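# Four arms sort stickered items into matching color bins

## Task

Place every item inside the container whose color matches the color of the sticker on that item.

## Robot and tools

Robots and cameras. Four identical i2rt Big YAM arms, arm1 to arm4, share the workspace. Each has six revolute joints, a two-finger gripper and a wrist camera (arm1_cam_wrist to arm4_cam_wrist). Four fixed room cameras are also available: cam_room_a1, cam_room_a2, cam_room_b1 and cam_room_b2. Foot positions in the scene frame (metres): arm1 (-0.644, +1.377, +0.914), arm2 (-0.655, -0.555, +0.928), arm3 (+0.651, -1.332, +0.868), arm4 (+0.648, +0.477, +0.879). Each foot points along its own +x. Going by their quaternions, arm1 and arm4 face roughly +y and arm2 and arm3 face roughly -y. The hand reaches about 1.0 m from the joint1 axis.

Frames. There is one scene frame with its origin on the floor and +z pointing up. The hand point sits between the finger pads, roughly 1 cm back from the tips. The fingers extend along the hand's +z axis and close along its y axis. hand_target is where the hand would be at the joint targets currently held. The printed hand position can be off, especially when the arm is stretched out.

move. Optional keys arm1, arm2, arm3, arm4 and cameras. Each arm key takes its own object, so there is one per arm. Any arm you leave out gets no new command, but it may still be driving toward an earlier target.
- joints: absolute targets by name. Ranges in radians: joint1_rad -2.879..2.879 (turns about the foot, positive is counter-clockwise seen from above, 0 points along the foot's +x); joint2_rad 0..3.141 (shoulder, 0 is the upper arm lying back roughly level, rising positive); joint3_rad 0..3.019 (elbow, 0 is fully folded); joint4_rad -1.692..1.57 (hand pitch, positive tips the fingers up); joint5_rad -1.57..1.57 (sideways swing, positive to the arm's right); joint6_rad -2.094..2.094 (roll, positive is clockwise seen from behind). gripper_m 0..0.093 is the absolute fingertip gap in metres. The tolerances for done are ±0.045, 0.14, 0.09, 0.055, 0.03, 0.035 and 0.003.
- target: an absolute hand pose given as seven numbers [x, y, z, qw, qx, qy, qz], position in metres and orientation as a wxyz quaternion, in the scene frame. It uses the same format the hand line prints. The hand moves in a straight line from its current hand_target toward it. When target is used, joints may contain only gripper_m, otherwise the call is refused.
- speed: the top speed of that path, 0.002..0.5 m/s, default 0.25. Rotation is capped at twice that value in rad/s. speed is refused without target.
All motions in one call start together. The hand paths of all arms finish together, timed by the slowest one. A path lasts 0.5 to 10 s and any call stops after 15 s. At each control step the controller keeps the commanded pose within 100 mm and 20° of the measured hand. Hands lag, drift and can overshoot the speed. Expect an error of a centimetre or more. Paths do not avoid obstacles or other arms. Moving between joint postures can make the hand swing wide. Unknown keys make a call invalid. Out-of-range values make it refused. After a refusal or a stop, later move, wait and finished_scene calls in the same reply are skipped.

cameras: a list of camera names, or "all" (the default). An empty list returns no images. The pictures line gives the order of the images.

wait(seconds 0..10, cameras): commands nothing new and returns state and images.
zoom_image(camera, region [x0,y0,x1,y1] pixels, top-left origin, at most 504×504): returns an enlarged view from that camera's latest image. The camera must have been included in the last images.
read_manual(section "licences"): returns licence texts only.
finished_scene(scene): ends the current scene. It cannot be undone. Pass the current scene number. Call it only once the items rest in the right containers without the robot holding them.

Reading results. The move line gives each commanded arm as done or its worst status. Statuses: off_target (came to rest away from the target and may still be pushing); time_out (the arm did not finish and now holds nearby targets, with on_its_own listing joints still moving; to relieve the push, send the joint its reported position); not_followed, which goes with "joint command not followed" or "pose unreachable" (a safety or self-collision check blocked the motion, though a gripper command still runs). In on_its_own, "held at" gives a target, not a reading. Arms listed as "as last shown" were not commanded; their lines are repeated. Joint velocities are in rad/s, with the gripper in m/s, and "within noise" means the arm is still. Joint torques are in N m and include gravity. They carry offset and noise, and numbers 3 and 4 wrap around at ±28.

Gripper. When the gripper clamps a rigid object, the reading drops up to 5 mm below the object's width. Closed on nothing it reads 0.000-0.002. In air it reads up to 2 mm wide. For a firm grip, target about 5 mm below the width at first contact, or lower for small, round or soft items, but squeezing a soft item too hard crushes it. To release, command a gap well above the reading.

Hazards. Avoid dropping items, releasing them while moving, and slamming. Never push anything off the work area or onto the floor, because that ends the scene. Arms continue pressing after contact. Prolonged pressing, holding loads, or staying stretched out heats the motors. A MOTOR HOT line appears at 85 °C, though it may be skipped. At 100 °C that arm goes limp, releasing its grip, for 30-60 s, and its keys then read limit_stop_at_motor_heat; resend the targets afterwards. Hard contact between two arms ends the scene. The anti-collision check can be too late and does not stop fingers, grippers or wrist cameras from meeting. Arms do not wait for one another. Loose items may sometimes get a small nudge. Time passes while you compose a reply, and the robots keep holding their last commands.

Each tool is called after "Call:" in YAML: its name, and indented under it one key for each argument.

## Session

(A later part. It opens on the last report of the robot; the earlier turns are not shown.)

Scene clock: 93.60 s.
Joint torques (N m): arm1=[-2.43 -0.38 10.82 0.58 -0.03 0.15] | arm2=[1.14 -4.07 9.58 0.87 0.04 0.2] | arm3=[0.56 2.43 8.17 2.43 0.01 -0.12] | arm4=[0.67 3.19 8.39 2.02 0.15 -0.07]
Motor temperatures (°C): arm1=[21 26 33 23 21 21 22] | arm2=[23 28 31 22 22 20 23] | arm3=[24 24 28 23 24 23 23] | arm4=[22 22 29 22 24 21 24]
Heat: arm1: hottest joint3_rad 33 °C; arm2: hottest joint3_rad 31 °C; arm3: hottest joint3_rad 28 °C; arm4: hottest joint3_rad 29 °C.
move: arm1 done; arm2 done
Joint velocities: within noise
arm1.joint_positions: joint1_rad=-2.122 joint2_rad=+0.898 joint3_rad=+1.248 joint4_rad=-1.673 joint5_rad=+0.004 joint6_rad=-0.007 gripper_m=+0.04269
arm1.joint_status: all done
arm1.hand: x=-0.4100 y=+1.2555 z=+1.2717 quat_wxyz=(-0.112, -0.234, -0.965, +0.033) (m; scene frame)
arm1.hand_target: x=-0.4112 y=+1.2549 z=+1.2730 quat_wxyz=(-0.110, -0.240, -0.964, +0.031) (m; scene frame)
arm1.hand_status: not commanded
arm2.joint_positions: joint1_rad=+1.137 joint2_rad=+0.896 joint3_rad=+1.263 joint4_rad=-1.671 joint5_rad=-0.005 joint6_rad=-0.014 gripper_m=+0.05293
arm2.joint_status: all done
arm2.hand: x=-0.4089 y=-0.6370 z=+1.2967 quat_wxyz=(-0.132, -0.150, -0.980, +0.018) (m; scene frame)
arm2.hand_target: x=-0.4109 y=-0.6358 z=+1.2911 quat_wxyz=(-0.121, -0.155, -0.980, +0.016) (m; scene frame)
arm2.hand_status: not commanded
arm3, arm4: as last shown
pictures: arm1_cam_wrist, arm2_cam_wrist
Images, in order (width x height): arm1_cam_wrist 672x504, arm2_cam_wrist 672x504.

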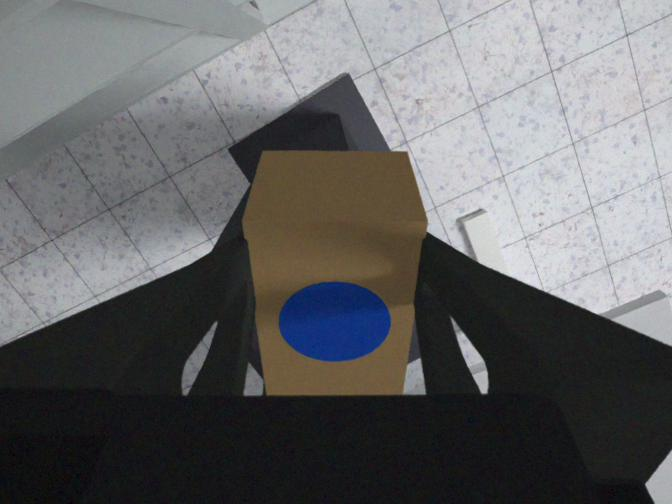

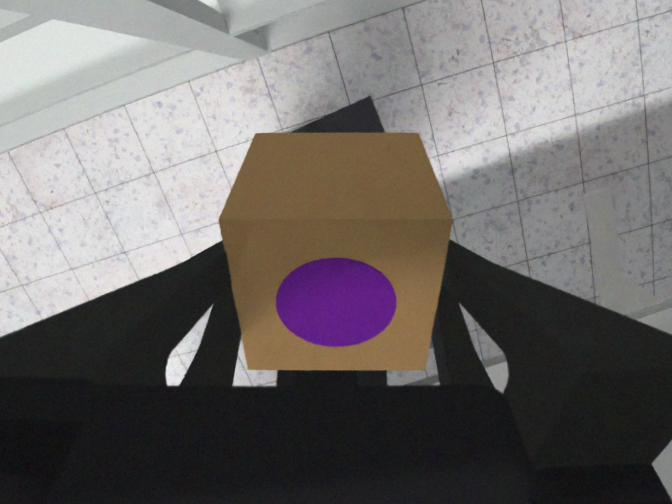

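Call:
move:
  arm1: {"target": [-0.378, 1.237, 1.10, 0, 0.347, 0.938, 0], "speed": 0.3}
  arm2: {"target": [-0.369, -0.644, 1.10, 0, 0.351, 0.9363, 0], "speed": 0.3}
  cameras: []

Call:
move:
  arm1: {"target": [-0.01, 1.04, 1.09, 0, 0.347, 0.938, 0], "speed": 0.3}
  arm2: {"target": [-0.01, -0.755, 1.09, 0, 0.351, 0.9363, 0], "speed": 0.3}
  cameras: ["arm1_cam_wrist", "arm2_cam_wrist"]

Scene clock: 105.37 s.
Joint torques (N m): arm1=[-2.26 -4.72 10.86 0.95 -0.05 0.13] | arm2=[1.32 -8.35 9.94 1.2 -0.11 0.22] | arm3=[0.62 2.55 8.14 2.44 0.01 -0.12] | arm4=[1.67 3.49 8.29 2.02 0.13 -0.06]
Motor temperatures (°C): arm1=[21 26 33 23 21 21 22] | arm2=[23 27 31 22 22 20 24] | arm3=[24 24 28 23 24 23 23] | arm4=[22 22 29 22 24 21 24]
Heat: arm1: hottest joint3_rad 33 °C; arm2: hottest joint3_rad 31 °C; arm3: hottest joint3_rad 28 °C; arm4: hottest joint3_rad 29 °C.
move: arm1 done; arm2 done
Joint velocities: within noise
arm1.joint_positions: joint1_rad=-2.122 joint2_rad=+1.125 joint3_rad=+0.940 joint4_rad=-1.399 joint5_rad=-0.003 joint6_rad=+0.210 gripper_m=+0.04269
arm1.joint_status: not commanded
arm1.hand: x=-0.3820 y=+1.2413 z=+1.0953 quat_wxyz=(+0.014, -0.339, -0.941, -0.001) (m; scene frame)
arm1.hand_target: x=-0.3782 y=+1.2371 z=+1.1000 quat_wxyz=(+0.000, -0.347, -0.938, +0.000) (m; scene frame)
arm1.hand_status: done (0.008 m and 1.8 deg from the pose sent, 0.176 m and 18.9 deg at the start)
arm2.joint_positions: joint1_rad=+1.149 joint2_rad=+1.148 joint3_rad=+0.923 joint4_rad=-1.358 joint5_rad=+0.007 joint6_rad=+0.407 gripper_m=+0.05293
arm2.joint_status: not commanded
arm2.hand: x=-0.3720 y=-0.6465 z=+1.1011 quat_wxyz=(+0.006, -0.348, -0.937, +0.002) (m; scene frame)
arm2.hand_target: x=-0.3690 y=-0.6440 z=+1.1000 quat_wxyz=(+0.000, -0.351, -0.936, +0.000) (m; scene frame)
arm2.hand_status: done (0.004 m and 0.8 deg from the pose sent, 0.201 m and 28.2 deg at the start)
arm3, arm4: as last shown
pictures: none
No camera images: "cameras" was empty.

Scene clock: 107.67 s.
Joint torques (N m): arm1=[-2.37 -21.95 16.05 -0.09 -0.01 0.09] | arm2=[1.32 -22.83 15.6 0.1 -0.1 0.19] | arm3=[0.44 2.61 8.18 2.44 0.01 -0.11] | arm4=[1.26 3.6 8.31 2.13 0.14 -0.08]
Motor temperatures (°C): arm1=[21 26 33 23 21 21 22] | arm2=[23 27 31 22 22 20 24] | arm3=[24 24 28 23 24 23 23] | arm4=[22 22 29 22 24 21 24]
Heat: arm1: hottest joint3_rad 33 °C; arm2: hottest joint3_rad 31 °C; arm3: hottest joint3_rad 28 °C; arm4: hottest joint3_rad 29 °C.
move: arm1 off_target; arm2 off_target
Joint velocities: within noise
arm1.joint_positions: joint1_rad=-2.122 joint2_rad=+2.306 joint3_rad=+2.411 joint4_rad=-1.684 joint5_rad=-0.003 joint6_rad=+0.210 gripper_m=+0.04269
arm1.joint_status: not commanded
arm1.hand: x=-0.0177 y=+1.0502 z=+1.0638 quat_wxyz=(+0.011, -0.339, -0.941, -0.001) (m; scene frame)
arm1.hand_target: x=-0.0116 y=+1.0409 z=+1.0898 quat_wxyz=(-0.016, -0.347, -0.938, +0.002) (m; scene frame)
arm1.hand_status: off_target (0.029 m and 1.6 deg from the pose sent, 0.423 m and 1.8 deg at the start; a joint's target at an end of its range on 23 of 69 steps)
arm2.joint_positions: joint1_rad=+1.149 joint2_rad=+2.151 joint3_rad=+2.119 joint4_rad=-1.565 joint5_rad=+0.006 joint6_rad=+0.407 gripper_m=+0.05293
arm2.joint_status: not commanded
arm2.hand: x=-0.0247 y=-0.7555 z=+1.0806 quat_wxyz=(+0.013, -0.348, -0.937, +0.002) (m; scene frame)
arm2.hand_target: x=-0.0108 y=-0.7547 z=+1.0899 quat_wxyz=(-0.001, -0.351, -0.936, +0.000) (m; scene frame)
arm2.hand_status: off_target (0.017 m and 1.5 deg from the pose sent, 0.378 m and 0.8 deg at the start)
arm3, arm4: as last shown
pictures: arm1_cam_wrist, arm2_cam_wrist
Images, in order (width x height): arm1_cam_wrist 672x504, arm2_cam_wrist 672x504.

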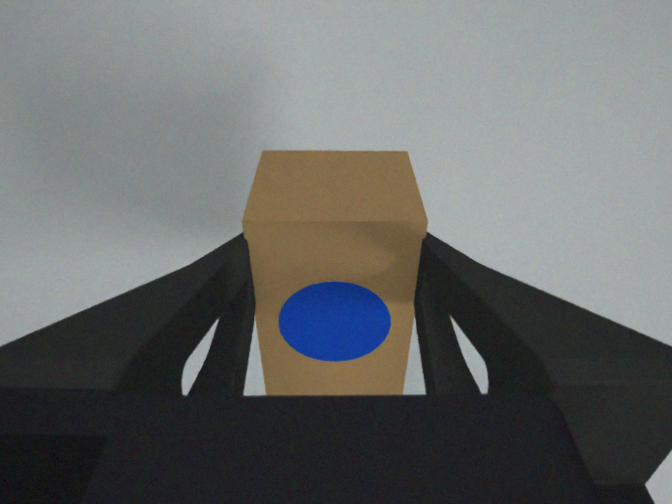

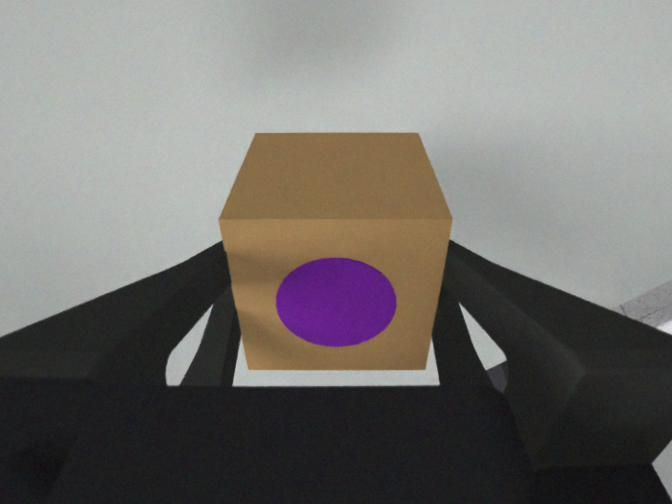

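Call:
move:
  arm1: {"target": [-0.012, 1.043, 1.022, 0, 0.347, 0.938, 0], "speed": 0.08}
  arm2: {"target": [-0.012, -0.755, 1.028, 0, 0.351, 0.9363, 0], "speed": 0.08}
  cameras: []

Scene clock: 112.77 s.
Joint torques (N m): arm1=[-1.9 -21.19 9.66 1.14 -0.01 0.16] | arm2=[1.32 -22.24 9.66 1.29 -0.09 0.19] | arm3=[0.62 2.37 8.16 2.44 0.01 -0.11] | arm4=[1.2 3.49 8.36 2.04 0.18 -0.05]
Motor temperatures (°C): arm1=[21 26 34 23 21 21 22] | arm2=[23 27 31 22 22 20 24] | arm3=[24 24 28 23 24 23 23] | arm4=[22 22 29 22 24 21 24]
Heat: arm1: hottest joint3_rad 34 °C; arm2: hottest joint3_rad 31 °C; arm3: hottest joint3_rad 28 °C; arm4: hottest joint3_rad 29 °C.
move: arm1 done; arm2 off_target
Joint velocities: within noise
arm1.joint_positions: joint1_rad=-2.122 joint2_rad=+2.306 joint3_rad=+2.322 joint4_rad=-1.574 joint5_rad=-0.005 joint6_rad=+0.212 gripper_m=+0.04269
arm1.joint_status: not commanded
arm1.hand: x=-0.0118 y=+1.0472 z=+1.0296 quat_wxyz=(+0.001, -0.340, -0.940, +0.000) (m; scene frame)
arm1.hand_target: x=-0.0120 y=+1.0431 z=+1.0221 quat_wxyz=(+0.000, -0.347, -0.938, +0.000) (m; scene frame)
arm1.hand_status: done (0.009 m and 0.8 deg from the pose sent, 0.043 m and 1.6 deg at the start)
arm2.joint_positions: joint1_rad=+1.149 joint2_rad=+2.155 joint3_rad=+2.047 joint4_rad=-1.439 joint5_rad=+0.006 joint6_rad=+0.407 gripper_m=+0.05293
arm2.joint_status: not commanded
arm2.hand: x=-0.0140 y=-0.7587 z=+1.0507 quat_wxyz=(-0.012, -0.348, -0.937, +0.001) (m; scene frame)
arm2.hand_target: x=-0.0127 y=-0.7549 z=+1.0282 quat_wxyz=(+0.000, -0.351, -0.936, +0.000) (m; scene frame)
arm2.hand_status: off_target (0.023 m and 1.4 deg from the pose sent, 0.054 m and 1.5 deg at the start)
arm3.joint_positions: joint1_rad=-2.139 joint2_rad=+0.506 joint3_rad=+1.247 joint4_rad=-1.103 joint5_rad=+0.000 joint6_rad=+0.006 gripper_m=+0.09307
arm3.joint_status: not commanded
arm3.hand: x=+0.4691 y=-1.1743 z=+1.4096 quat_wxyz=(+0.185, -0.775, +0.284, +0.533) (m; scene frame)
arm3.hand_target: x=+0.4696 y=-1.1713 z=+1.4137 quat_wxyz=(+0.192, -0.770, +0.284, +0.538) (m; scene frame)
arm3.hand_status: not commanded
arm4.joint_positions: joint1_rad=+0.826 joint2_rad=+0.499 joint3_rad=+1.238 joint4_rad=-1.106 joint5_rad=-0.002 joint6_rad=+0.011 gripper_m=+0.09310
arm4.joint_status: not commanded
arm4.hand: x=+0.4699 y=+0.6279 z=+1.4198 quat_wxyz=(-0.185, +0.774, -0.283, -0.536) (m; scene frame)
arm4.hand_target: x=+0.4675 y=+0.6293 z=+1.4279 quat_wxyz=(-0.191, +0.770, -0.276, -0.543) (m; scene frame)
arm4.hand_status: not commanded
pictures: none
No camera images: "cameras" was empty.

Call:
move:
  arm1: {"target": [-0.012, 1.043, 1.015, 0, 0.347, 0.938, 0], "speed": 0.06}
  arm2: {"target": [-0.012, -0.755, 1.012, 0, 0.351, 0.9363, 0], "speed": 0.06}
  cameras: ["arm1_cam_wrist", "arm2_cam_wrist", "cam_room_b1"]

Scene clock: 118.80 s.
Joint torques (N m): arm1=[-1.73 -20.89 8.92 1.36 0.01 0.14] | arm2=[1.38 -21.66 9.31 1.42 -0.06 0.19] | arm3=[0.5 2.55 8.21 2.43 0 -0.12] | arm4=[1.03 3.49 8.31 2.14 0.15 -0.05]
Motor temperatures (°C): arm1=[21 26 34 23 21 21 22] | arm2=[23 27 31 22 22 20 24] | arm3=[24 24 28 23 24 23 23] | arm4=[22 22 29 22 24 21 24]
Heat: arm1: hottest joint3_rad 34 °C; arm2: hottest joint3_rad 31 °C; arm3: hottest joint3_rad 28 °C; arm4: hottest joint3_rad 29 °C.
move: arm1 off_target; arm2 off_target
Joint velocities: within noise
arm1.joint_positions: joint1_rad=-2.122 joint2_rad=+2.301 joint3_rad=+2.310 joint4_rad=-1.564 joint5_rad=-0.005 joint6_rad=+0.212 gripper_m=+0.04269
arm1.joint_status: not commanded
arm1.hand: x=-0.0119 y=+1.0472 z=+1.0287 quat_wxyz=(-0.001, -0.340, -0.940, +0.000) (m; scene frame)
arm1.hand_target: x=-0.0123 y=+1.0432 z=+1.0150 quat_wxyz=(+0.000, -0.347, -0.938, +0.000) (m; scene frame)
arm1.hand_status: off_target (0.014 m and 0.8 deg from the pose sent, 0.015 m and 0.8 deg at the start)
arm2.joint_positions: joint1_rad=+1.149 joint2_rad=+2.157 joint3_rad=+2.021 joint4_rad=-1.405 joint5_rad=+0.006 joint6_rad=+0.407 gripper_m=+0.05293
arm2.joint_status: not commanded
arm2.hand: x=-0.0130 y=-0.7590 z=+1.0397 quat_wxyz=(-0.016, -0.348, -0.937, +0.000) (m; scene frame)
arm2.hand_target: x=-0.0129 y=-0.7549 z=+1.0125 quat_wxyz=(+0.000, -0.351, -0.936, +0.000) (m; scene frame)
arm2.hand_status: off_target (0.028 m and 1.8 deg from the pose sent, 0.039 m and 1.4 deg at the start)
arm3, arm4: as last shown
pictures: arm1_cam_wrist, arm2_cam_wrist, cam_room_b1
Images, in order (width x height): arm1_cam_wrist 672x504, arm2_cam_wrist 672x504, cam_room_b1 672x504.

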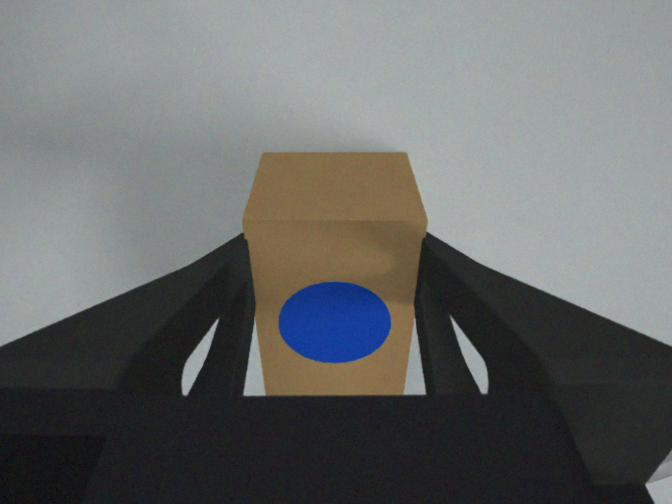

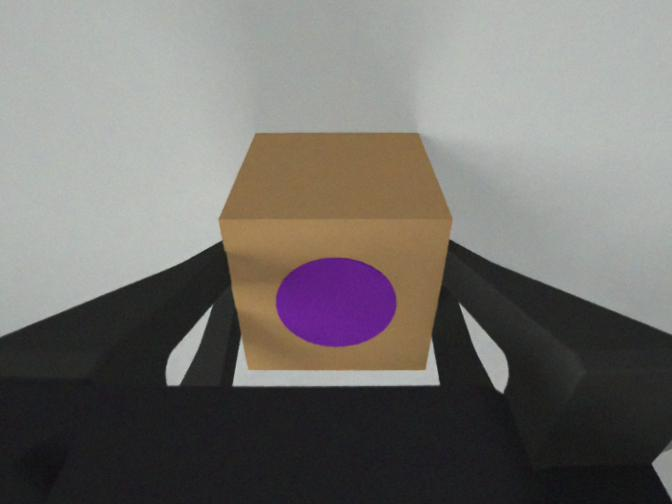

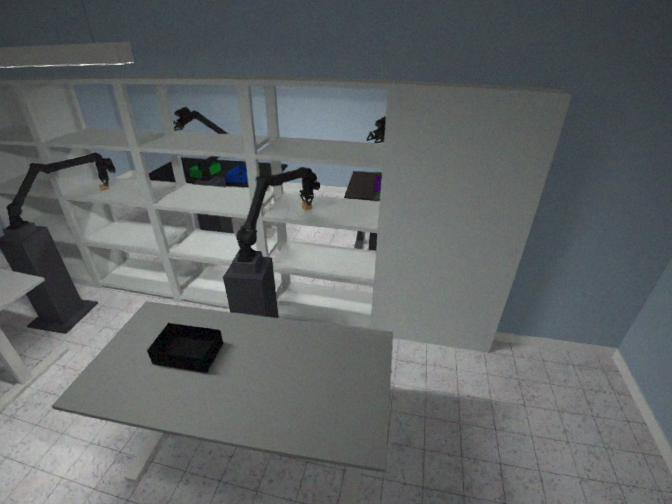

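Call:
move:
  arm1: {"target": [-0.012, 1.0435, 1.022, 0, 0.347, 0.938, 0], "speed": 0.1, "joints": {"gripper_m": 0.093}}
  arm2: {"target": [-0.013, -0.757, 1.026, 0, 0.351, 0.9363, 0], "speed": 0.1, "joints": {"gripper_m": 0.093}}
  cameras: []

Call:
move:
  arm1: {"target": [-0.025, 1.05, 1.12, 0, 0.347, 0.938, 0], "speed": 0.2}
  arm2: {"target": [-0.025, -0.757, 1.12, 0, 0.351, 0.9363, 0], "speed": 0.2}
  cameras: ["arm1_cam_wrist", "arm2_cam_wrist"]

Scene clock: 124.80 s.
Joint torques (N m): arm1=[-2.2 -20.84 11.48 0.42 0.04 0.15] | arm2=[1.03 -22.42 11.4 0.2 -0.07 0.14] | arm3=[0.44 2.61 8.16 2.44 0.01 -0.11] | arm4=[0.91 3.55 8.38 2.14 0.15 -0.06]
Motor temperatures (°C): arm1=[21 26 34 23 21 21 22] | arm2=[23 27 31 22 22 20 24] | arm3=[24 24 28 23 24 23 23] | arm4=[22 22 29 22 24 21 24]
Heat: arm1: hottest joint3_rad 34 °C; arm2: hottest joint3_rad 31 °C; arm3: hottest joint3_rad 28 °C; arm4: hottest joint3_rad 29 °C.
move: arm1 done; arm2 off_target
Joint velocities: within noise
arm1.joint_positions: joint1_rad=-2.122 joint2_rad=+2.301 joint3_rad=+2.296 joint4_rad=-1.555 joint5_rad=-0.005 joint6_rad=+0.213 gripper_m=+0.09296
arm1.joint_status: all done
arm1.hand: x=-0.0133 y=+1.0479 z=+1.0229 quat_wxyz=(+0.002, -0.341, -0.940, +0.000) (m; scene frame)
arm1.hand_target: x=-0.0121 y=+1.0436 z=+1.0218 quat_wxyz=(+0.000, -0.347, -0.938, +0.000) (m; scene frame)
arm1.hand_status: done (0.005 m and 0.8 deg from the pose sent, 0.008 m and 0.8 deg at the start)
arm2.joint_positions: joint1_rad=+1.149 joint2_rad=+2.157 joint3_rad=+2.021 joint4_rad=-1.407 joint5_rad=+0.006 joint6_rad=+0.407 gripper_m=+0.09293
arm2.joint_status: all done
arm2.hand: x=-0.0134 y=-0.7589 z=+1.0397 quat_wxyz=(-0.015, -0.348, -0.937, +0.001) (m; scene frame)
arm2.hand_target: x=-0.0132 y=-0.7570 z=+1.0261 quat_wxyz=(+0.000, -0.351, -0.936, +0.000) (m; scene frame)
arm2.hand_status: off_target (0.014 m and 1.7 deg from the pose sent, 0.014 m and 1.8 deg at the start)
arm3, arm4: as last shown
pictures: none
No camera images: "cameras" was empty.

Scene clock: 126.07 s.
Joint torques (N m): arm1=[-2.67 -20.72 14.94 -0.02 0.04 0.13] | arm2=[0.67 -24 14.5 0.09 -0.07 0.1] | arm3=[0.62 2.55 8.17 2.43 0.02 -0.11] | arm4=[1.14 3.25 8.38 2.13 0.16 -0.1]
Motor temperatures (°C): arm1=[21 26 34 23 21 21 22] | arm2=[23 27 32 22 22 20 24] | arm3=[24 24 28 23 24 23 23] | arm4=[22 22 29 22 24 21 24]
Heat: arm1: hottest joint3_rad 34 °C; arm2: hottest joint3_rad 32 °C; arm3: hottest joint3_rad 28 °C; arm4: hottest joint3_rad 29 °C.
move: arm1 off_target; arm2 off_target
Joint velocities: within noise
arm1.joint_positions: joint1_rad=-2.122 joint2_rad=+2.227 joint3_rad=+2.357 joint4_rad=-1.685 joint5_rad=-0.005 joint6_rad=+0.213 gripper_m=+0.09296
arm1.joint_status: not commanded
arm1.hand: x=-0.0302 y=+1.0572 z=+1.0963 quat_wxyz=(+0.000, -0.341, -0.940, +0.000) (m; scene frame)
arm1.hand_target: x=-0.0262 y=+1.0507 z=+1.1196 quat_wxyz=(-0.023, -0.347, -0.938, +0.003) (m; scene frame)
arm1.hand_status: off_target (0.025 m and 0.8 deg from the pose sent, 0.098 m and 0.8 deg at the start; a joint's target at an end of its range on 26 of 38 steps)
arm2.joint_positions: joint1_rad=+1.149 joint2_rad=+2.123 joint3_rad=+2.134 joint4_rad=-1.613 joint5_rad=+0.006 joint6_rad=+0.407 gripper_m=+0.09293
arm2.joint_status: not commanded
arm2.hand: x=-0.0333 y=-0.7529 z=+1.1043 quat_wxyz=(+0.015, -0.348, -0.937, +0.002) (m; scene frame)
arm2.hand_target: x=-0.0257 y=-0.7569 z=+1.1201 quat_wxyz=(-0.001, -0.351, -0.936, +0.000) (m; scene frame)
arm2.hand_status: off_target (0.018 m and 1.8 deg from the pose sent, 0.081 m and 1.7 deg at the start)
arm3, arm4: as last shown
pictures: arm1_cam_wrist, arm2_cam_wrist
Images, in order (width x height): arm1_cam_wrist 672x504, arm2_cam_wrist 672x504.

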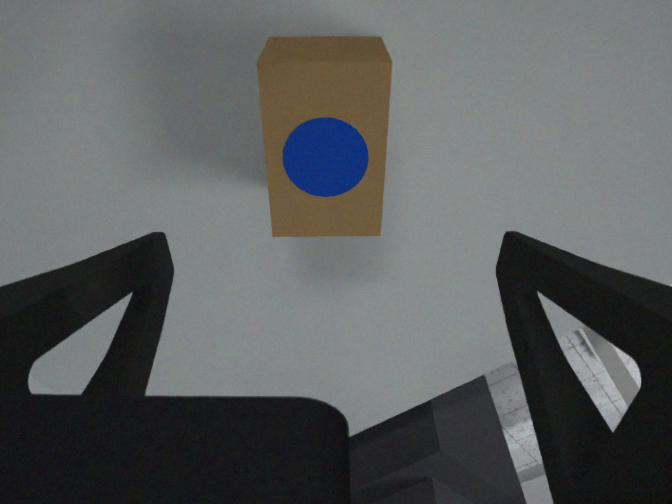

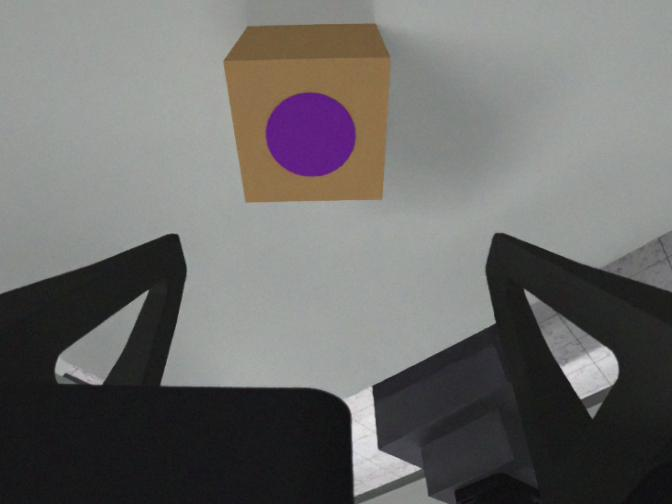

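Call:
move:
  arm1: {"target": [-0.381, 1.232, 1.12, 0, 0.347, 0.938, 0], "speed": 0.3}
  arm2: {"target": [-0.369, -0.644, 1.12, 0, 0.351, 0.9363, 0], "speed": 0.3}
  arm3: {"target": [0.386, -1.103, 1.15, 0.1473, -0.8495, 0.3159, 0.3961], "speed": 0.3}
  arm4: {"target": [0.380, 0.702, 1.15, 0.1445, -0.8517, 0.310, 0.3971], "speed": 0.3}
  cameras: []

Call:
move:
  arm3: {"target": [-0.008, -0.764, 1.11, 0.1473, -0.8495, 0.3159, 0.3961], "speed": 0.3}
  arm4: {"target": [-0.005, 1.040, 1.11, 0.1445, -0.8517, 0.310, 0.3971], "speed": 0.3}
  cameras: ["arm3_cam_wrist", "arm4_cam_wrist"]

Scene clock: 139.53 s.
Joint torques (N m): arm1=[-2.78 -3.43 10.71 -0.02 -0.01 -0.04] | arm2=[1.49 -7.59 9.52 0.39 -0.07 0.21] | arm3=[1.2 -2.96 9.83 2.22 0.12 -0.06] | arm4=[0.62 -2.84 10.02 1.95 0.2 -0.02]
Motor temperatures (°C): arm1=[21 27 34 23 21 21 22] | arm2=[23 27 33 22 22 20 23] | arm3=[24 23 28 23 24 23 23] | arm4=[22 22 30 22 24 21 24]
Heat: arm1: hottest joint3_rad 34 °C; arm2: hottest joint3_rad 33 °C; arm3: hottest joint3_rad 28 °C; arm4: hottest joint3_rad 30 °C.
move: arm1 done; arm2 done; arm3 done; arm4 done
Joint velocities: within noise
arm1.joint_positions: joint1_rad=-2.139 joint2_rad=+1.102 joint3_rad=+0.992 joint4_rad=-1.433 joint5_rad=-0.005 joint6_rad=+0.207 gripper_m=+0.09296
arm1.joint_status: not commanded
arm1.hand: x=-0.3790 y=+1.2345 z=+1.1208 quat_wxyz=(-0.006, -0.346, -0.938, +0.001) (m; scene frame)
arm1.hand_target: x=-0.3810 y=+1.2320 z=+1.1199 quat_wxyz=(+0.000, -0.347, -0.938, +0.000) (m; scene frame)
arm1.hand_status: done (0.003 m and 0.7 deg from the pose sent, 0.393 m and 0.8 deg at the start)
arm2.joint_positions: joint1_rad=+1.149 joint2_rad=+1.128 joint3_rad=+0.975 joint4_rad=-1.392 joint5_rad=+0.006 joint6_rad=+0.407 gripper_m=+0.09293
arm2.joint_status: not commanded
arm2.hand: x=-0.3651 y=-0.6487 z=+1.1263 quat_wxyz=(-0.014, -0.348, -0.937, +0.001) (m; scene frame)
arm2.hand_target: x=-0.3691 y=-0.6442 z=+1.1201 quat_wxyz=(+0.000, -0.351, -0.936, +0.000) (m; scene frame)
arm2.hand_status: done (0.009 m and 1.6 deg from the pose sent, 0.353 m and 1.8 deg at the start)
arm3.joint_positions: joint1_rad=-2.139 joint2_rad=+0.703 joint3_rad=+0.741 joint4_rad=-0.748 joint5_rad=+0.019 joint6_rad=+0.006 gripper_m=+0.09307
arm3.joint_status: not commanded
arm3.hand: x=+0.3867 y=-1.1055 z=+1.1458 quat_wxyz=(+0.142, -0.854, +0.316, +0.388) (m; scene frame)
arm3.hand_target: x=+0.3861 y=-1.1030 z=+1.1501 quat_wxyz=(+0.147, -0.849, +0.316, +0.396) (m; scene frame)
arm3.hand_status: done (0.005 m and 1.2 deg from the pose sent, 0.282 m and 18.8 deg at the start)
arm4.joint_positions: joint1_rad=+0.826 joint2_rad=+0.714 joint3_rad=+0.703 joint4_rad=-0.717 joint5_rad=+0.009 joint6_rad=+0.011 gripper_m=+0.09310
arm4.joint_status: not commanded
arm4.hand: x=+0.3835 y=+0.6993 z=+1.1416 quat_wxyz=(-0.138, +0.856, -0.315, -0.386) (m; scene frame)
arm4.hand_target: x=+0.3801 y=+0.7018 z=+1.1502 quat_wxyz=(-0.144, +0.852, -0.310, -0.397) (m; scene frame)
arm4.hand_status: done (0.009 m and 1.7 deg from the pose sent, 0.294 m and 19.1 deg at the start)
pictures: none
No camera images: "cameras" was empty.

Scene clock: 142.23 s.
Joint torques (N m): arm1=[-2.61 -3.84 10.63 -0.02 -0.01 -0.09] | arm2=[1.44 -7.71 9.5 0.36 -0.07 0.21] | arm3=[0.32 -26.64 14.63 1.1 -0.06 -0.12] | arm4=[0.15 -24.76 13.29 0.8 -0.04 -0.09]
Motor temperatures (°C): arm1=[21 27 34 23 21 21 22] | arm2=[23 27 33 22 22 20 23] | arm3=[24 24 28 23 24 23 23] | arm4=[22 22 31 22 24 21 24]
Heat: arm1: hottest joint3_rad 34 °C; arm2: hottest joint3_rad 33 °C; arm3: hottest joint3_rad 28 °C; arm4: hottest joint3_rad 31 °C.
move: arm3 off_target; arm4 off_target
Joint velocities: within noise
arm1, arm2: as last shown
arm3.joint_positions: joint1_rad=-2.141 joint2_rad=+2.172 joint3_rad=+2.128 joint4_rad=-0.690 joint5_rad=+0.014 joint6_rad=+0.004 gripper_m=+0.09307
arm3.joint_status: not commanded
arm3.hand: x=-0.0071 y=-0.7805 z=+1.0821 quat_wxyz=(+0.137, -0.859, +0.317, +0.378) (m; scene frame)
arm3.hand_target: x=-0.0064 y=-0.7652 z=+1.1099 quat_wxyz=(+0.148, -0.849, +0.316, +0.396) (m; scene frame)
arm3.hand_status: off_target (0.032 m and 2.6 deg from the pose sent, 0.523 m and 1.2 deg at the start)
arm4.joint_positions: joint1_rad=+0.811 joint2_rad=+2.150 joint3_rad=+2.067 joint4_rad=-0.641 joint5_rad=-0.002 joint6_rad=+0.002 gripper_m=+0.09310
arm4.joint_status: not commanded
arm4.hand: x=-0.0001 y=+1.0283 z=+1.0962 quat_wxyz=(-0.138, +0.855, -0.315, -0.388) (m; scene frame)
arm4.hand_target: x=-0.0040 y=+1.0394 z=+1.1100 quat_wxyz=(-0.145, +0.851, -0.310, -0.398) (m; scene frame)
arm4.hand_status: off_target (0.019 m and 1.5 deg from the pose sent, 0.518 m and 1.7 deg at the start)
pictures: arm3_cam_wrist, arm4_cam_wrist
Images, in order (width x height): arm3_cam_wrist 672x504, arm4_cam_wrist 672x504.

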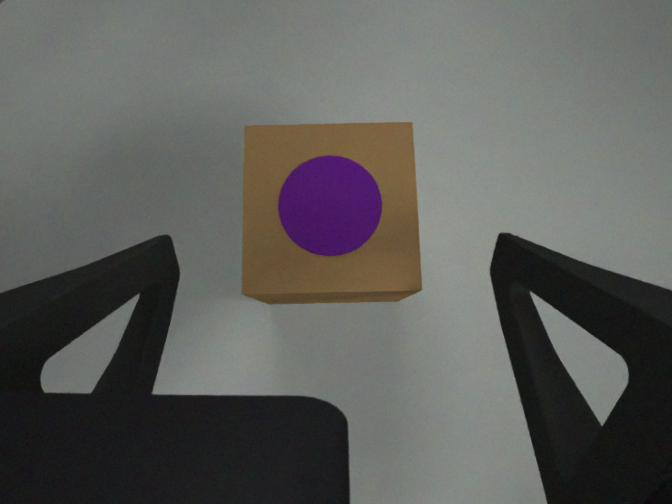

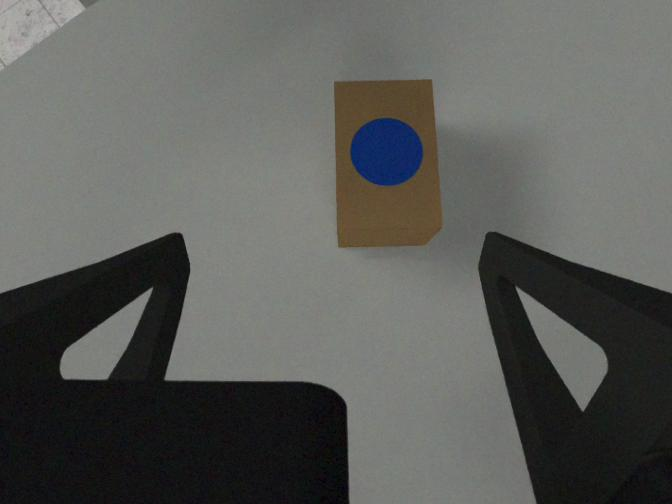

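Call:
move:
  arm3: {"target":[-0.022,-0.745,1.045,0.1473,-0.8495,0.3159,0.3961],"speed":0.12}
  arm4: {"target":[-0.027,1.083,1.035,0.1445,-0.8517,0.310,0.3971],"speed":0.12}
  cameras: ["arm3_cam_wrist","arm4_cam_wrist"]

Scene clock: 188.47 s.
Joint torques (N m): arm1=[-2.78 -3.78 10.74 0.24 0.04 -0.07] | arm2=[1.49 -7.59 9.51 0.36 -0.07 0.22] | arm3=[0.56 -26.29 14.06 2 -0.08 -0.13] | arm4=[0.67 -25.88 13.16 1.55 -0.08 -0.06]
Motor temperatures (°C): arm1=[21 25 35 23 21 21 21] | arm2=[23 26 30 22 22 20 23] | arm3=[24 27 33 23 24 23 23] | arm4=[22 28 40 22 24 21 24]
Heat: arm1: hottest joint3_rad 35 °C; arm2: hottest joint3_rad 30 °C; arm3: hottest joint3_rad 33 °C; arm4: hottest joint3_rad 40 °C.
move: arm3 off_target; arm4 off_target
Joint velocities: within noise
arm1, arm2: as last shown
arm3.joint_positions: joint1_rad=-2.149 joint2_rad=+2.254 joint3_rad=+2.135 joint4_rad=-0.615 joint5_rad=+0.008 joint6_rad=-0.001 gripper_m=+0.09306
arm3.joint_status: not commanded
arm3.hand: x=-0.0185 y=-0.7649 z=+1.0298 quat_wxyz=(+0.137, -0.859, +0.316, +0.378) (m; scene frame)
arm3.hand_target: x=-0.0205 y=-0.7462 z=+1.0451 quat_wxyz=(+0.148, -0.849, +0.316, +0.396) (m; scene frame)
arm3.hand_status: off_target (0.025 m and 2.7 deg from the pose sent, 0.054 m and 2.6 deg at the start)
arm4.joint_positions: joint1_rad=+0.785 joint2_rad=+2.327 joint3_rad=+2.199 joint4_rad=-0.612 joint5_rad=-0.020 joint6_rad=-0.017 gripper_m=+0.09309
arm4.joint_status: not commanded
arm4.hand: x=-0.0179 y=+1.0699 z=+1.0254 quat_wxyz=(-0.136, +0.858, -0.316, -0.381) (m; scene frame)
arm4.hand_target: x=-0.0259 y=+1.0819 z=+1.0353 quat_wxyz=(-0.145, +0.851, -0.310, -0.397) (m; scene frame)
arm4.hand_status: off_target (0.019 m and 2.3 deg from the pose sent, 0.086 m and 1.5 deg at the start)
pictures: arm3_cam_wrist, arm4_cam_wrist
Images, in order (width x height): arm3_cam_wrist 672x504, arm4_cam_wrist 672x504.

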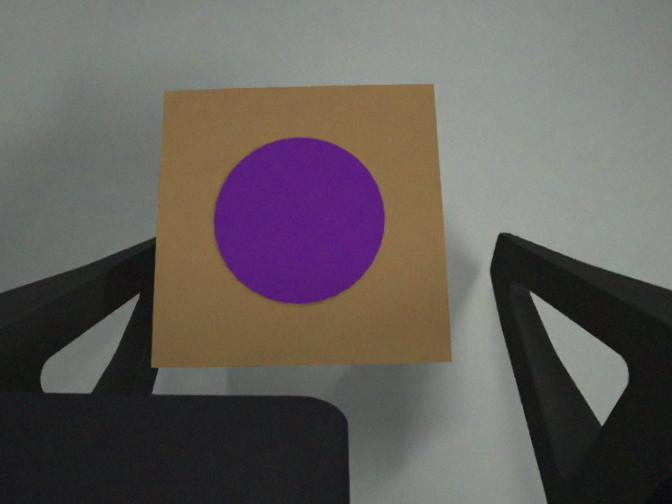

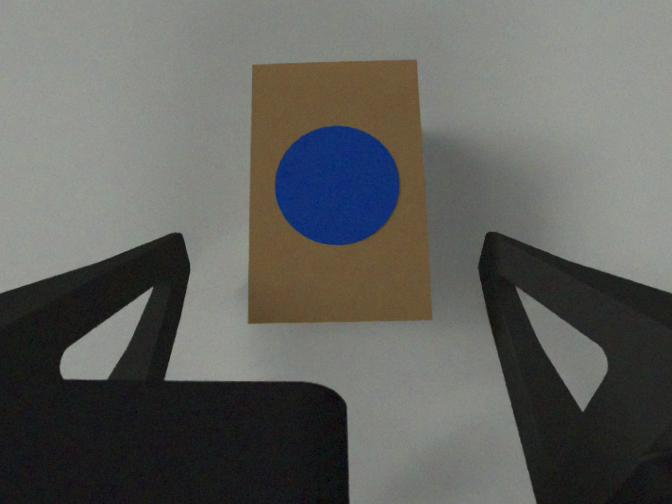

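Call:
move:
  arm3: {"target":[-0.029,-0.749,1.042,0.1473,-0.8495,0.3159,0.3961],"speed":0.1}
  arm4: {"target":[-0.039,1.092,1.032,0.1445,-0.8517,0.310,0.3971],"speed":0.1}
  cameras: []

Call:
move:
  arm3: {"joints":{"gripper_m":0.042}}
  arm4: {"joints":{"gripper_m":0.033}}
  cameras: ["arm3_cam_wrist","arm4_cam_wrist"]

Scene clock: 196.53 s.
Joint torques (N m): arm1=[-2.84 -3.55 10.84 0.08 -0.01 -0.05] | arm2=[1.44 -7.59 9.55 0.39 -0.07 0.21] | arm3=[1.03 -26.11 14.48 1.92 0.11 -0.05] | arm4=[0.5 -26.17 13.44 0.95 -0.02 -0.04]
Motor temperatures (°C): arm1=[21 25 35 23 21 21 21] | arm2=[23 26 30 22 22 20 23] | arm3=[24 27 33 23 24 23 23] | arm4=[22 29 41 22 24 21 24]
Heat: arm1: hottest joint3_rad 35 °C; arm2: hottest joint3_rad 30 °C; arm3: hottest joint3_rad 33 °C; arm4: hottest joint3_rad 41 °C.
move: arm3 off_target; arm4 off_target
Joint velocities: within noise
arm1, arm2: as last shown
arm3.joint_positions: joint1_rad=-2.149 joint2_rad=+2.262 joint3_rad=+2.141 joint4_rad=-0.614 joint5_rad=+0.010 joint6_rad=-0.001 gripper_m=+0.09306
arm3.joint_status: not commanded
arm3.hand: x=-0.0195 y=-0.7636 z=+1.0265 quat_wxyz=(+0.138, -0.860, +0.317, +0.377) (m; scene frame)
arm3.hand_target: x=-0.0275 y=-0.7503 z=+1.0421 quat_wxyz=(+0.147, -0.849, +0.316, +0.396) (m; scene frame)
arm3.hand_status: off_target (0.023 m and 2.7 deg from the pose sent, 0.023 m and 2.7 deg at the start)
arm4.joint_positions: joint1_rad=+0.785 joint2_rad=+2.387 joint3_rad=+2.311 joint4_rad=-0.636 joint5_rad=-0.020 joint6_rad=-0.017 gripper_m=+0.09309
arm4.joint_status: not commanded
arm4.hand: x=-0.0326 y=+1.0831 z=+1.0309 quat_wxyz=(-0.141, +0.853, -0.314, -0.392) (m; scene frame)
arm4.hand_target: x=-0.0383 y=+1.0913 z=+1.0320 quat_wxyz=(-0.145, +0.851, -0.310, -0.398) (m; scene frame)
arm4.hand_status: off_target (0.011 m and 0.8 deg from the pose sent, 0.031 m and 2.4 deg at the start)
pictures: none
No camera images: "cameras" was empty.

Scene clock: 197.17 s.
Joint torques (N m): arm1=[-2.78 -4.31 10.66 0.2 0 -0.03] | arm2=[1.44 -7.65 9.51 0.36 -0.06 0.21] | arm3=[1.14 -25.99 14.52 1.95 0.11 -0.07] | arm4=[0.97 -26.58 13.46 0.77 0.01 -0.02]
Motor temperatures (°C): arm1=[21 25 35 23 21 21 21] | arm2=[23 26 30 22 22 20 23] | arm3=[24 27 33 23 24 23 23] | arm4=[22 29 41 22 24 21 24]
Heat: arm1: hottest joint3_rad 35 °C; arm2: hottest joint3_rad 30 °C; arm3: hottest joint3_rad 33 °C; arm4: hottest joint3_rad 41 °C.
move: arm3 off_target; arm4 off_target
Joint velocities: within noise
arm1, arm2: as last shown
arm3.joint_positions: joint1_rad=-2.149 joint2_rad=+2.262 joint3_rad=+2.141 joint4_rad=-0.614 joint5_rad=+0.010 joint6_rad=-0.001 gripper_m=+0.05304
arm3.joint_status: gripper_m off_target (ended at +0.05306, target +0.04200)
arm3.hand: x=-0.0194 y=-0.7635 z=+1.0265 quat_wxyz=(+0.138, -0.860, +0.317, +0.377) (m; scene frame)
arm3.hand_target: x=-0.0275 y=-0.7502 z=+1.0421 quat_wxyz=(+0.147, -0.849, +0.316, +0.396) (m; scene frame)
arm3.hand_status: not commanded
arm4.joint_positions: joint1_rad=+0.785 joint2_rad=+2.387 joint3_rad=+2.311 joint4_rad=-0.636 joint5_rad=-0.020 joint6_rad=-0.017 gripper_m=+0.04425
arm4.joint_status: gripper_m off_target (ended at +0.04427, target +0.03300)
arm4.hand: x=-0.0327 y=+1.0832 z=+1.0310 quat_wxyz=(-0.141, +0.853, -0.314, -0.393) (m; scene frame)
arm4.hand_target: x=-0.0384 y=+1.0913 z=+1.0319 quat_wxyz=(-0.145, +0.851, -0.310, -0.398) (m; scene frame)
arm4.hand_status: not commanded
pictures: arm3_cam_wrist, arm4_cam_wrist
Images, in order (width x height): arm3_cam_wrist 672x504, arm4_cam_wrist 672x504.

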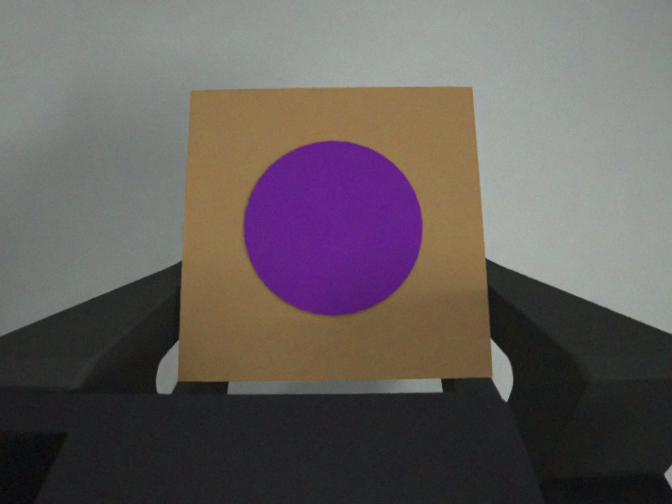

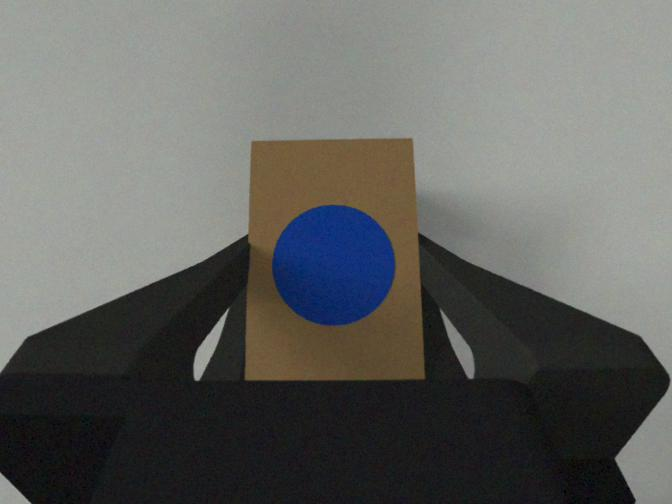

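Call:
move:
  arm3: {"target":[0.02,-0.79,1.13,0.1473,-0.8495,0.3159,0.3961],"speed":0.2}
  arm4: {"target":[0.02,1.04,1.13,0.1445,-0.8517,0.310,0.3971],"speed":0.2}
  cameras: []

Call:
move:
  arm3: {"target":[0.39,-1.10,1.15,0.1473,-0.8495,0.3159,0.3961],"speed":0.35}
  arm4: {"target":[0.39,0.69,1.15,0.1445,-0.8517,0.310,0.3971],"speed":0.35}
  cameras: ["arm3_cam_wrist","arm4_cam_wrist"]

Scene clock: 204.27 s.
Joint torques (N m): arm1=[-2.37 -3.08 10.71 0.18 -0.01 -0.06] | arm2=[1.49 -7.53 9.52 0.36 -0.06 0.22] | arm3=[1.14 -25 9.65 1.42 0.12 -0.07] | arm4=[0.5 -25.05 9.77 0.92 -0.04 -0.06]
Motor temperatures (°C): arm1=[21 25 35 23 21 21 21] | arm2=[23 26 30 22 22 20 23] | arm3=[24 28 33 23 24 23 23] | arm4=[22 29 42 22 24 21 25]
Heat: arm1: hottest joint3_rad 35 °C; arm2: hottest joint3_rad 30 °C; arm3: hottest joint3_rad 33 °C; arm4: hottest joint3_rad 42 °C.
move: arm3 done; arm4 done
Joint velocities: within noise
arm1, arm2: as last shown
arm3.joint_positions: joint1_rad=-2.149 joint2_rad=+2.049 joint3_rad=+2.032 joint4_rad=-0.665 joint5_rad=+0.011 joint6_rad=-0.001 gripper_m=+0.05303
arm3.joint_status: not commanded
arm3.hand: x=+0.0172 y=-0.7928 z=+1.1334 quat_wxyz=(+0.146, -0.849, +0.313, +0.400) (m; scene frame)
arm3.hand_target: x=+0.0200 y=-0.7900 z=+1.1299 quat_wxyz=(+0.147, -0.850, +0.316, +0.396) (m; scene frame)
arm3.hand_status: done (0.005 m and 0.5 deg from the pose sent, 0.114 m and 2.7 deg at the start)
arm4.joint_positions: joint1_rad=+0.785 joint2_rad=+2.104 joint3_rad=+2.067 joint4_rad=-0.657 joint5_rad=-0.020 joint6_rad=-0.017 gripper_m=+0.04425
arm4.joint_status: not commanded
arm4.hand: x=+0.0183 y=+1.0384 z=+1.1311 quat_wxyz=(-0.144, +0.849, -0.313, -0.400) (m; scene frame)
arm4.hand_target: x=+0.0200 y=+1.0399 z=+1.1301 quat_wxyz=(-0.145, +0.852, -0.310, -0.397) (m; scene frame)
arm4.hand_status: done (0.003 m and 0.6 deg from the pose sent, 0.120 m and 0.8 deg at the start)
pictures: none
No camera images: "cameras" was empty.

Scene clock: 206.50 s.
Joint torques (N m): arm1=[-2.61 -3.14 10.52 0.4 0 -0.04] | arm2=[1.44 -7.65 9.54 0.36 -0.07 0.22] | arm3=[0.32 -2.14 9.65 1.4 -0.07 -0.12] | arm4=[1.49 -1.38 9.83 0.95 0.19 0.13]
Motor temperatures (°C): arm1=[21 25 35 23 21 21 21] | arm2=[23 26 30 22 22 20 23] | arm3=[24 28 33 23 24 23 24] | arm4=[22 28 41 22 24 21 25]
Heat: arm1: hottest joint3_rad 35 °C; arm2: hottest joint3_rad 30 °C; arm3: hottest joint3_rad 33 °C; arm4: hottest joint3_rad 41 °C.
move: arm3 done; arm4 done
Joint velocities: within noise
arm1, arm2: as last shown
arm3.joint_positions: joint1_rad=-2.150 joint2_rad=+0.693 joint3_rad=+0.742 joint4_rad=-0.730 joint5_rad=+0.007 joint6_rad=-0.002 gripper_m=+0.05303
arm3.joint_status: not commanded
arm3.hand: x=+0.3867 y=-1.1032 z=+1.1528 quat_wxyz=(+0.145, -0.849, +0.313, +0.401) (m; scene frame)
arm3.hand_target: x=+0.3899 y=-1.1001 z=+1.1500 quat_wxyz=(+0.147, -0.849, +0.316, +0.396) (m; scene frame)
arm3.hand_status: done (0.005 m and 0.7 deg from the pose sent, 0.483 m and 0.5 deg at the start)
arm4.joint_positions: joint1_rad=+0.836 joint2_rad=+0.654 joint3_rad=+0.688 joint4_rad=-0.722 joint5_rad=+0.020 joint6_rad=-0.001 gripper_m=+0.04425
arm4.joint_status: not commanded
arm4.hand: x=+0.3914 y=+0.6911 z=+1.1510 quat_wxyz=(-0.149, +0.851, -0.305, -0.401) (m; scene frame)
arm4.hand_target: x=+0.3900 y=+0.6900 z=+1.1501 quat_wxyz=(-0.145, +0.852, -0.310, -0.397) (m; scene frame)
arm4.hand_status: done (0.002 m and 0.9 deg from the pose sent, 0.510 m and 0.6 deg at the start)
pictures: arm3_cam_wrist, arm4_cam_wrist
Images, in order (width x height): arm3_cam_wrist 672x504, arm4_cam_wrist 672x504.

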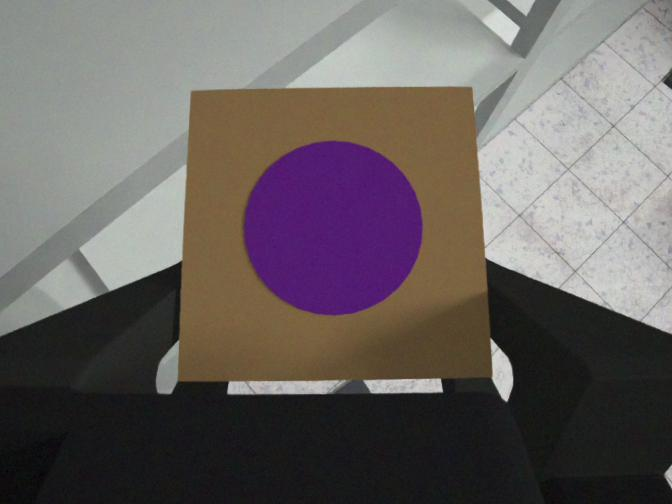

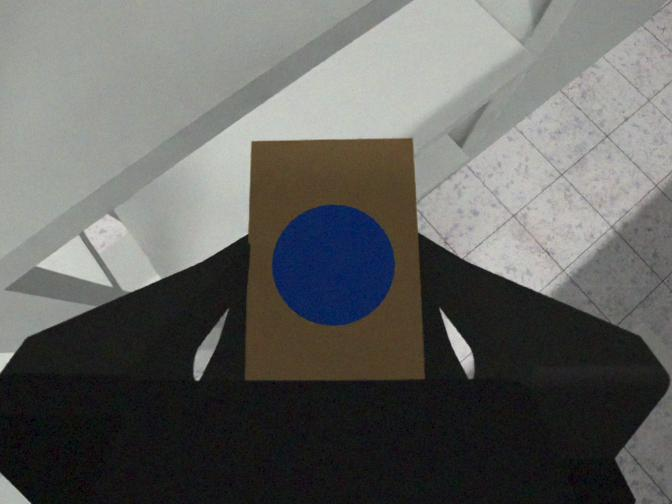

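Call:
move:
  arm3: {"joints":{"joint1_rad":1.80}}
  arm4: {"joints":{"joint1_rad":-1.83}}
  cameras: ["arm3_cam_wrist","arm4_cam_wrist","cam_room_a1","cam_room_a2"]

Scene clock: 213.53 s.
Joint torques (N m): arm1=[-2.84 -3.49 10.66 0.14 0.06 -0.07] | arm2=[1.49 -7.47 9.52 0.39 -0.06 0.22] | arm3=[1.85 -2.32 9.59 1.42 0.08 -0.11] | arm4=[1.03 -0.97 9.72 0.84 0.06 0.16]
Motor temperatures (°C): arm1=[21 25 35 23 21 21 21] | arm2=[23 26 30 22 22 20 23] | arm3=[24 27 33 23 24 23 24] | arm4=[22 27 40 22 24 21 25]
Heat: arm1: hottest joint3_rad 35 °C; arm2: hottest joint3_rad 30 °C; arm3: hottest joint3_rad 33 °C; arm4: hottest joint3_rad 40 °C.
move: arm3 done; arm4 done
Joint velocities: within noise
arm1, arm2: as last shown
arm3.joint_positions: joint1_rad=+1.790 joint2_rad=+0.693 joint3_rad=+0.742 joint4_rad=-0.730 joint5_rad=+0.003 joint6_rad=-0.003 gripper_m=+0.05299
arm3.joint_status: all done
arm3.hand: x=+0.9955 y=-1.2944 z=+1.1561 quat_wxyz=(-0.430, +0.048, -0.901, -0.013) (m; scene frame)
arm3.hand_target: x=+0.9948 y=-1.2915 z=+1.1534 quat_wxyz=(-0.427, +0.055, -0.903, -0.013) (m; scene frame)
arm3.hand_status: not commanded
arm4.joint_positions: joint1_rad=-1.829 joint2_rad=+0.654 joint3_rad=+0.688 joint4_rad=-0.722 joint5_rad=+0.025 joint6_rad=+0.000 gripper_m=+0.04432
arm4.joint_status: all done
arm4.hand: x=+0.9757 y=+0.4067 z=+1.1492 quat_wxyz=(-0.422, -0.095, -0.900, +0.056) (m; scene frame)
arm4.hand_target: x=+0.9760 y=+0.4065 z=+1.1483 quat_wxyz=(-0.417, -0.102, -0.902, +0.053) (m; scene frame)
arm4.hand_status: not commanded
pictures: arm3_cam_wrist, arm4_cam_wrist, cam_room_a1, cam_room_a2
Images, in order (width x height): arm3_cam_wrist 672x504, arm4_cam_wrist 672x504, cam_room_a1 672x504, cam_room_a2 672x504.

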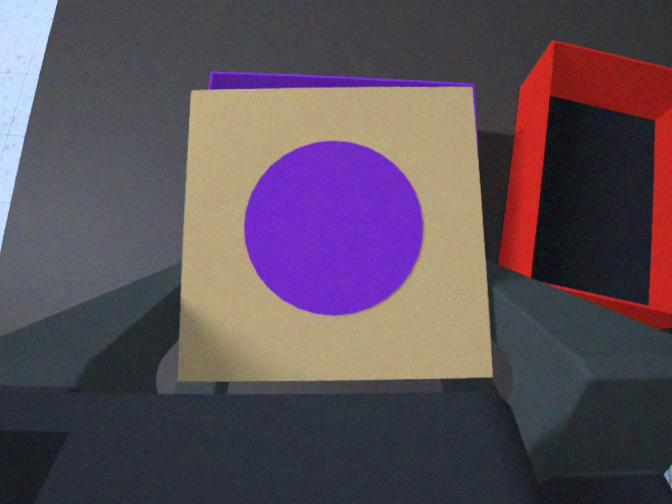

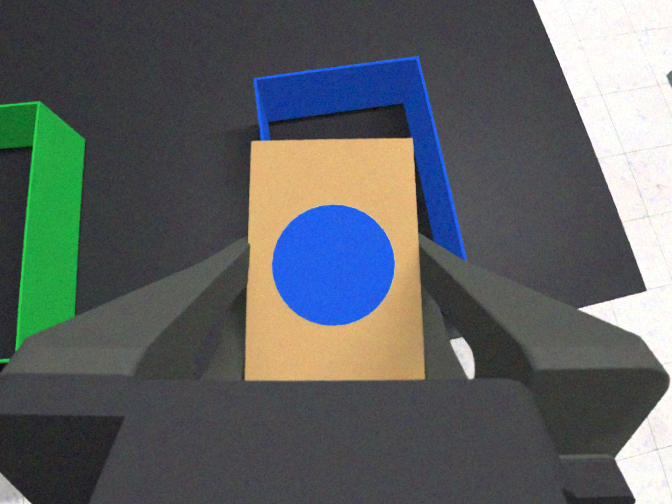

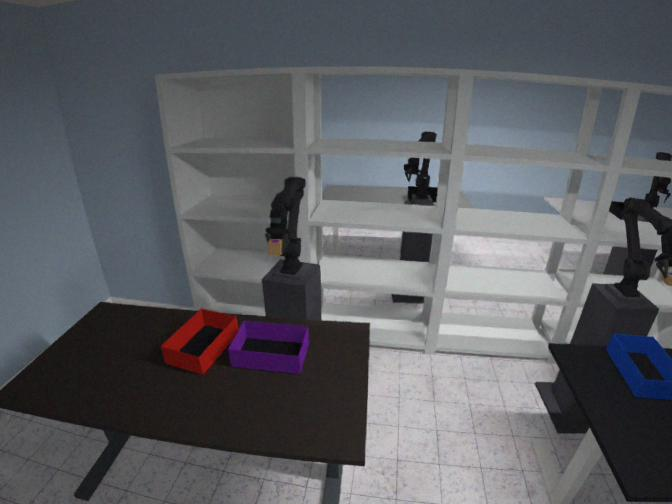

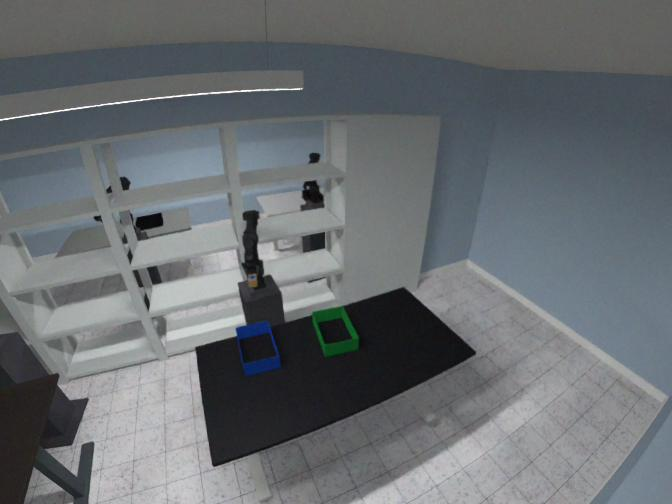

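Call:
move:
  arm3: {"target":[1.165,-1.275,0.98,0.4220,-0.0474,0.9051,0.0221],"speed":0.25}
  arm4: {"target":[1.115,0.367,0.97,0.4199,0.1026,0.9005,-0.0478],"speed":0.25}
  cameras: ["arm3_cam_wrist","arm4_cam_wrist"]

Scene clock: 226.37 s.
Joint torques (N m): arm1=[-3.19 -3.84 10.61 -0.09 0.03 -0.08] | arm2=[1.49 -7.59 9.52 0.38 -0.07 0.21] | arm3=[1.55 -12.4 11.33 2.24 -0.07 0.02] | arm4=[0.09 -10.05 9.01 1.94 -0.04 0.01]
Motor temperatures (°C): arm1=[21 25 35 23 21 21 21] | arm2=[23 25 30 22 22 20 23] | arm3=[24 27 33 23 24 23 24] | arm4=[22 26 38 22 24 21 26]
Heat: arm1: hottest joint3_rad 35 °C; arm2: hottest joint3_rad 30 °C; arm3: hottest joint3_rad 33 °C; arm4: hottest joint3_rad 38 °C.
move: arm3 off_target; arm4 off_target
Joint velocities: within noise
arm1.joint_positions: joint1_rad=-2.139 joint2_rad=+1.102 joint3_rad=+0.992 joint4_rad=-1.433 joint5_rad=-0.005 joint6_rad=+0.207 gripper_m=+0.09296
arm1.joint_status: not commanded
arm1.hand: x=-0.3790 y=+1.2345 z=+1.1208 quat_wxyz=(-0.006, -0.346, -0.938, +0.001) (m; scene frame)
arm1.hand_target: x=-0.3810 y=+1.2320 z=+1.1199 quat_wxyz=(+0.000, -0.347, -0.938, +0.000) (m; scene frame)
arm1.hand_status: not commanded
arm2.joint_positions: joint1_rad=+1.149 joint2_rad=+1.128 joint3_rad=+0.975 joint4_rad=-1.392 joint5_rad=+0.006 joint6_rad=+0.407 gripper_m=+0.09293
arm2.joint_status: not commanded
arm2.hand: x=-0.3651 y=-0.6487 z=+1.1263 quat_wxyz=(-0.014, -0.348, -0.937, +0.001) (m; scene frame)
arm2.hand_target: x=-0.3691 y=-0.6442 z=+1.1201 quat_wxyz=(+0.000, -0.351, -0.936, +0.000) (m; scene frame)
arm2.hand_status: not commanded
arm3.joint_positions: joint1_rad=+1.790 joint2_rad=+1.433 joint3_rad=+0.681 joint4_rad=-0.026 joint5_rad=-0.007 joint6_rad=+0.003 gripper_m=+0.05299
arm3.joint_status: not commanded
arm3.hand: x=+1.1397 y=-1.2812 z=+0.9487 quat_wxyz=(-0.386, +0.048, -0.921, -0.017) (m; scene frame)
arm3.hand_target: x=+1.1629 y=-1.2753 z=+0.9808 quat_wxyz=(-0.422, +0.047, -0.905, -0.022) (m; scene frame)
arm3.hand_status: off_target (0.041 m and 4.6 deg from the pose sent, 0.245 m and 1.5 deg at the start)
arm4.joint_positions: joint1_rad=-1.855 joint2_rad=+1.380 joint3_rad=+0.577 joint4_rad=+0.050 joint5_rad=-0.005 joint6_rad=+0.000 gripper_m=+0.04432
arm4.joint_status: not commanded
arm4.hand: x=+1.0978 y=+0.3739 z=+0.9496 quat_wxyz=(-0.393, -0.102, -0.913, +0.045) (m; scene frame)
arm4.hand_target: x=+1.1139 y=+0.3673 z=+0.9703 quat_wxyz=(-0.420, -0.102, -0.901, +0.048) (m; scene frame)
arm4.hand_status: off_target (0.028 m and 3.4 deg from the pose sent, 0.230 m and 1.2 deg at the start)
pictures: arm3_cam_wrist, arm4_cam_wrist
Images, in order (width x height): arm3_cam_wrist 672x504, arm4_cam_wrist 672x504.

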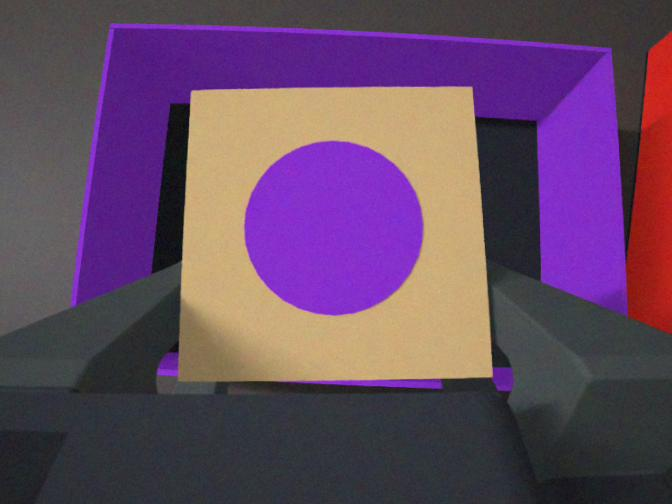

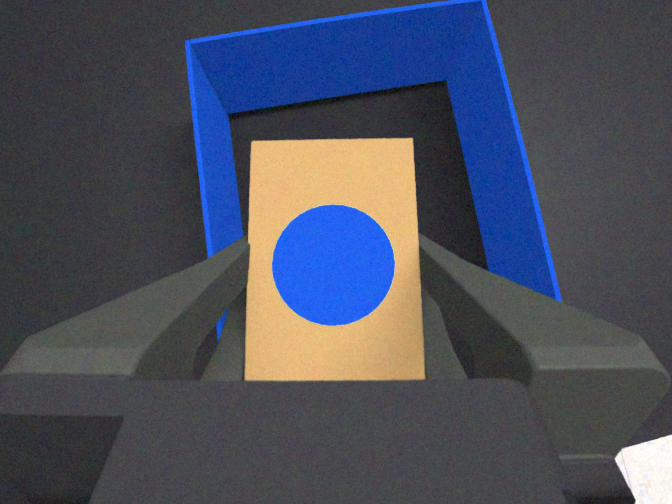

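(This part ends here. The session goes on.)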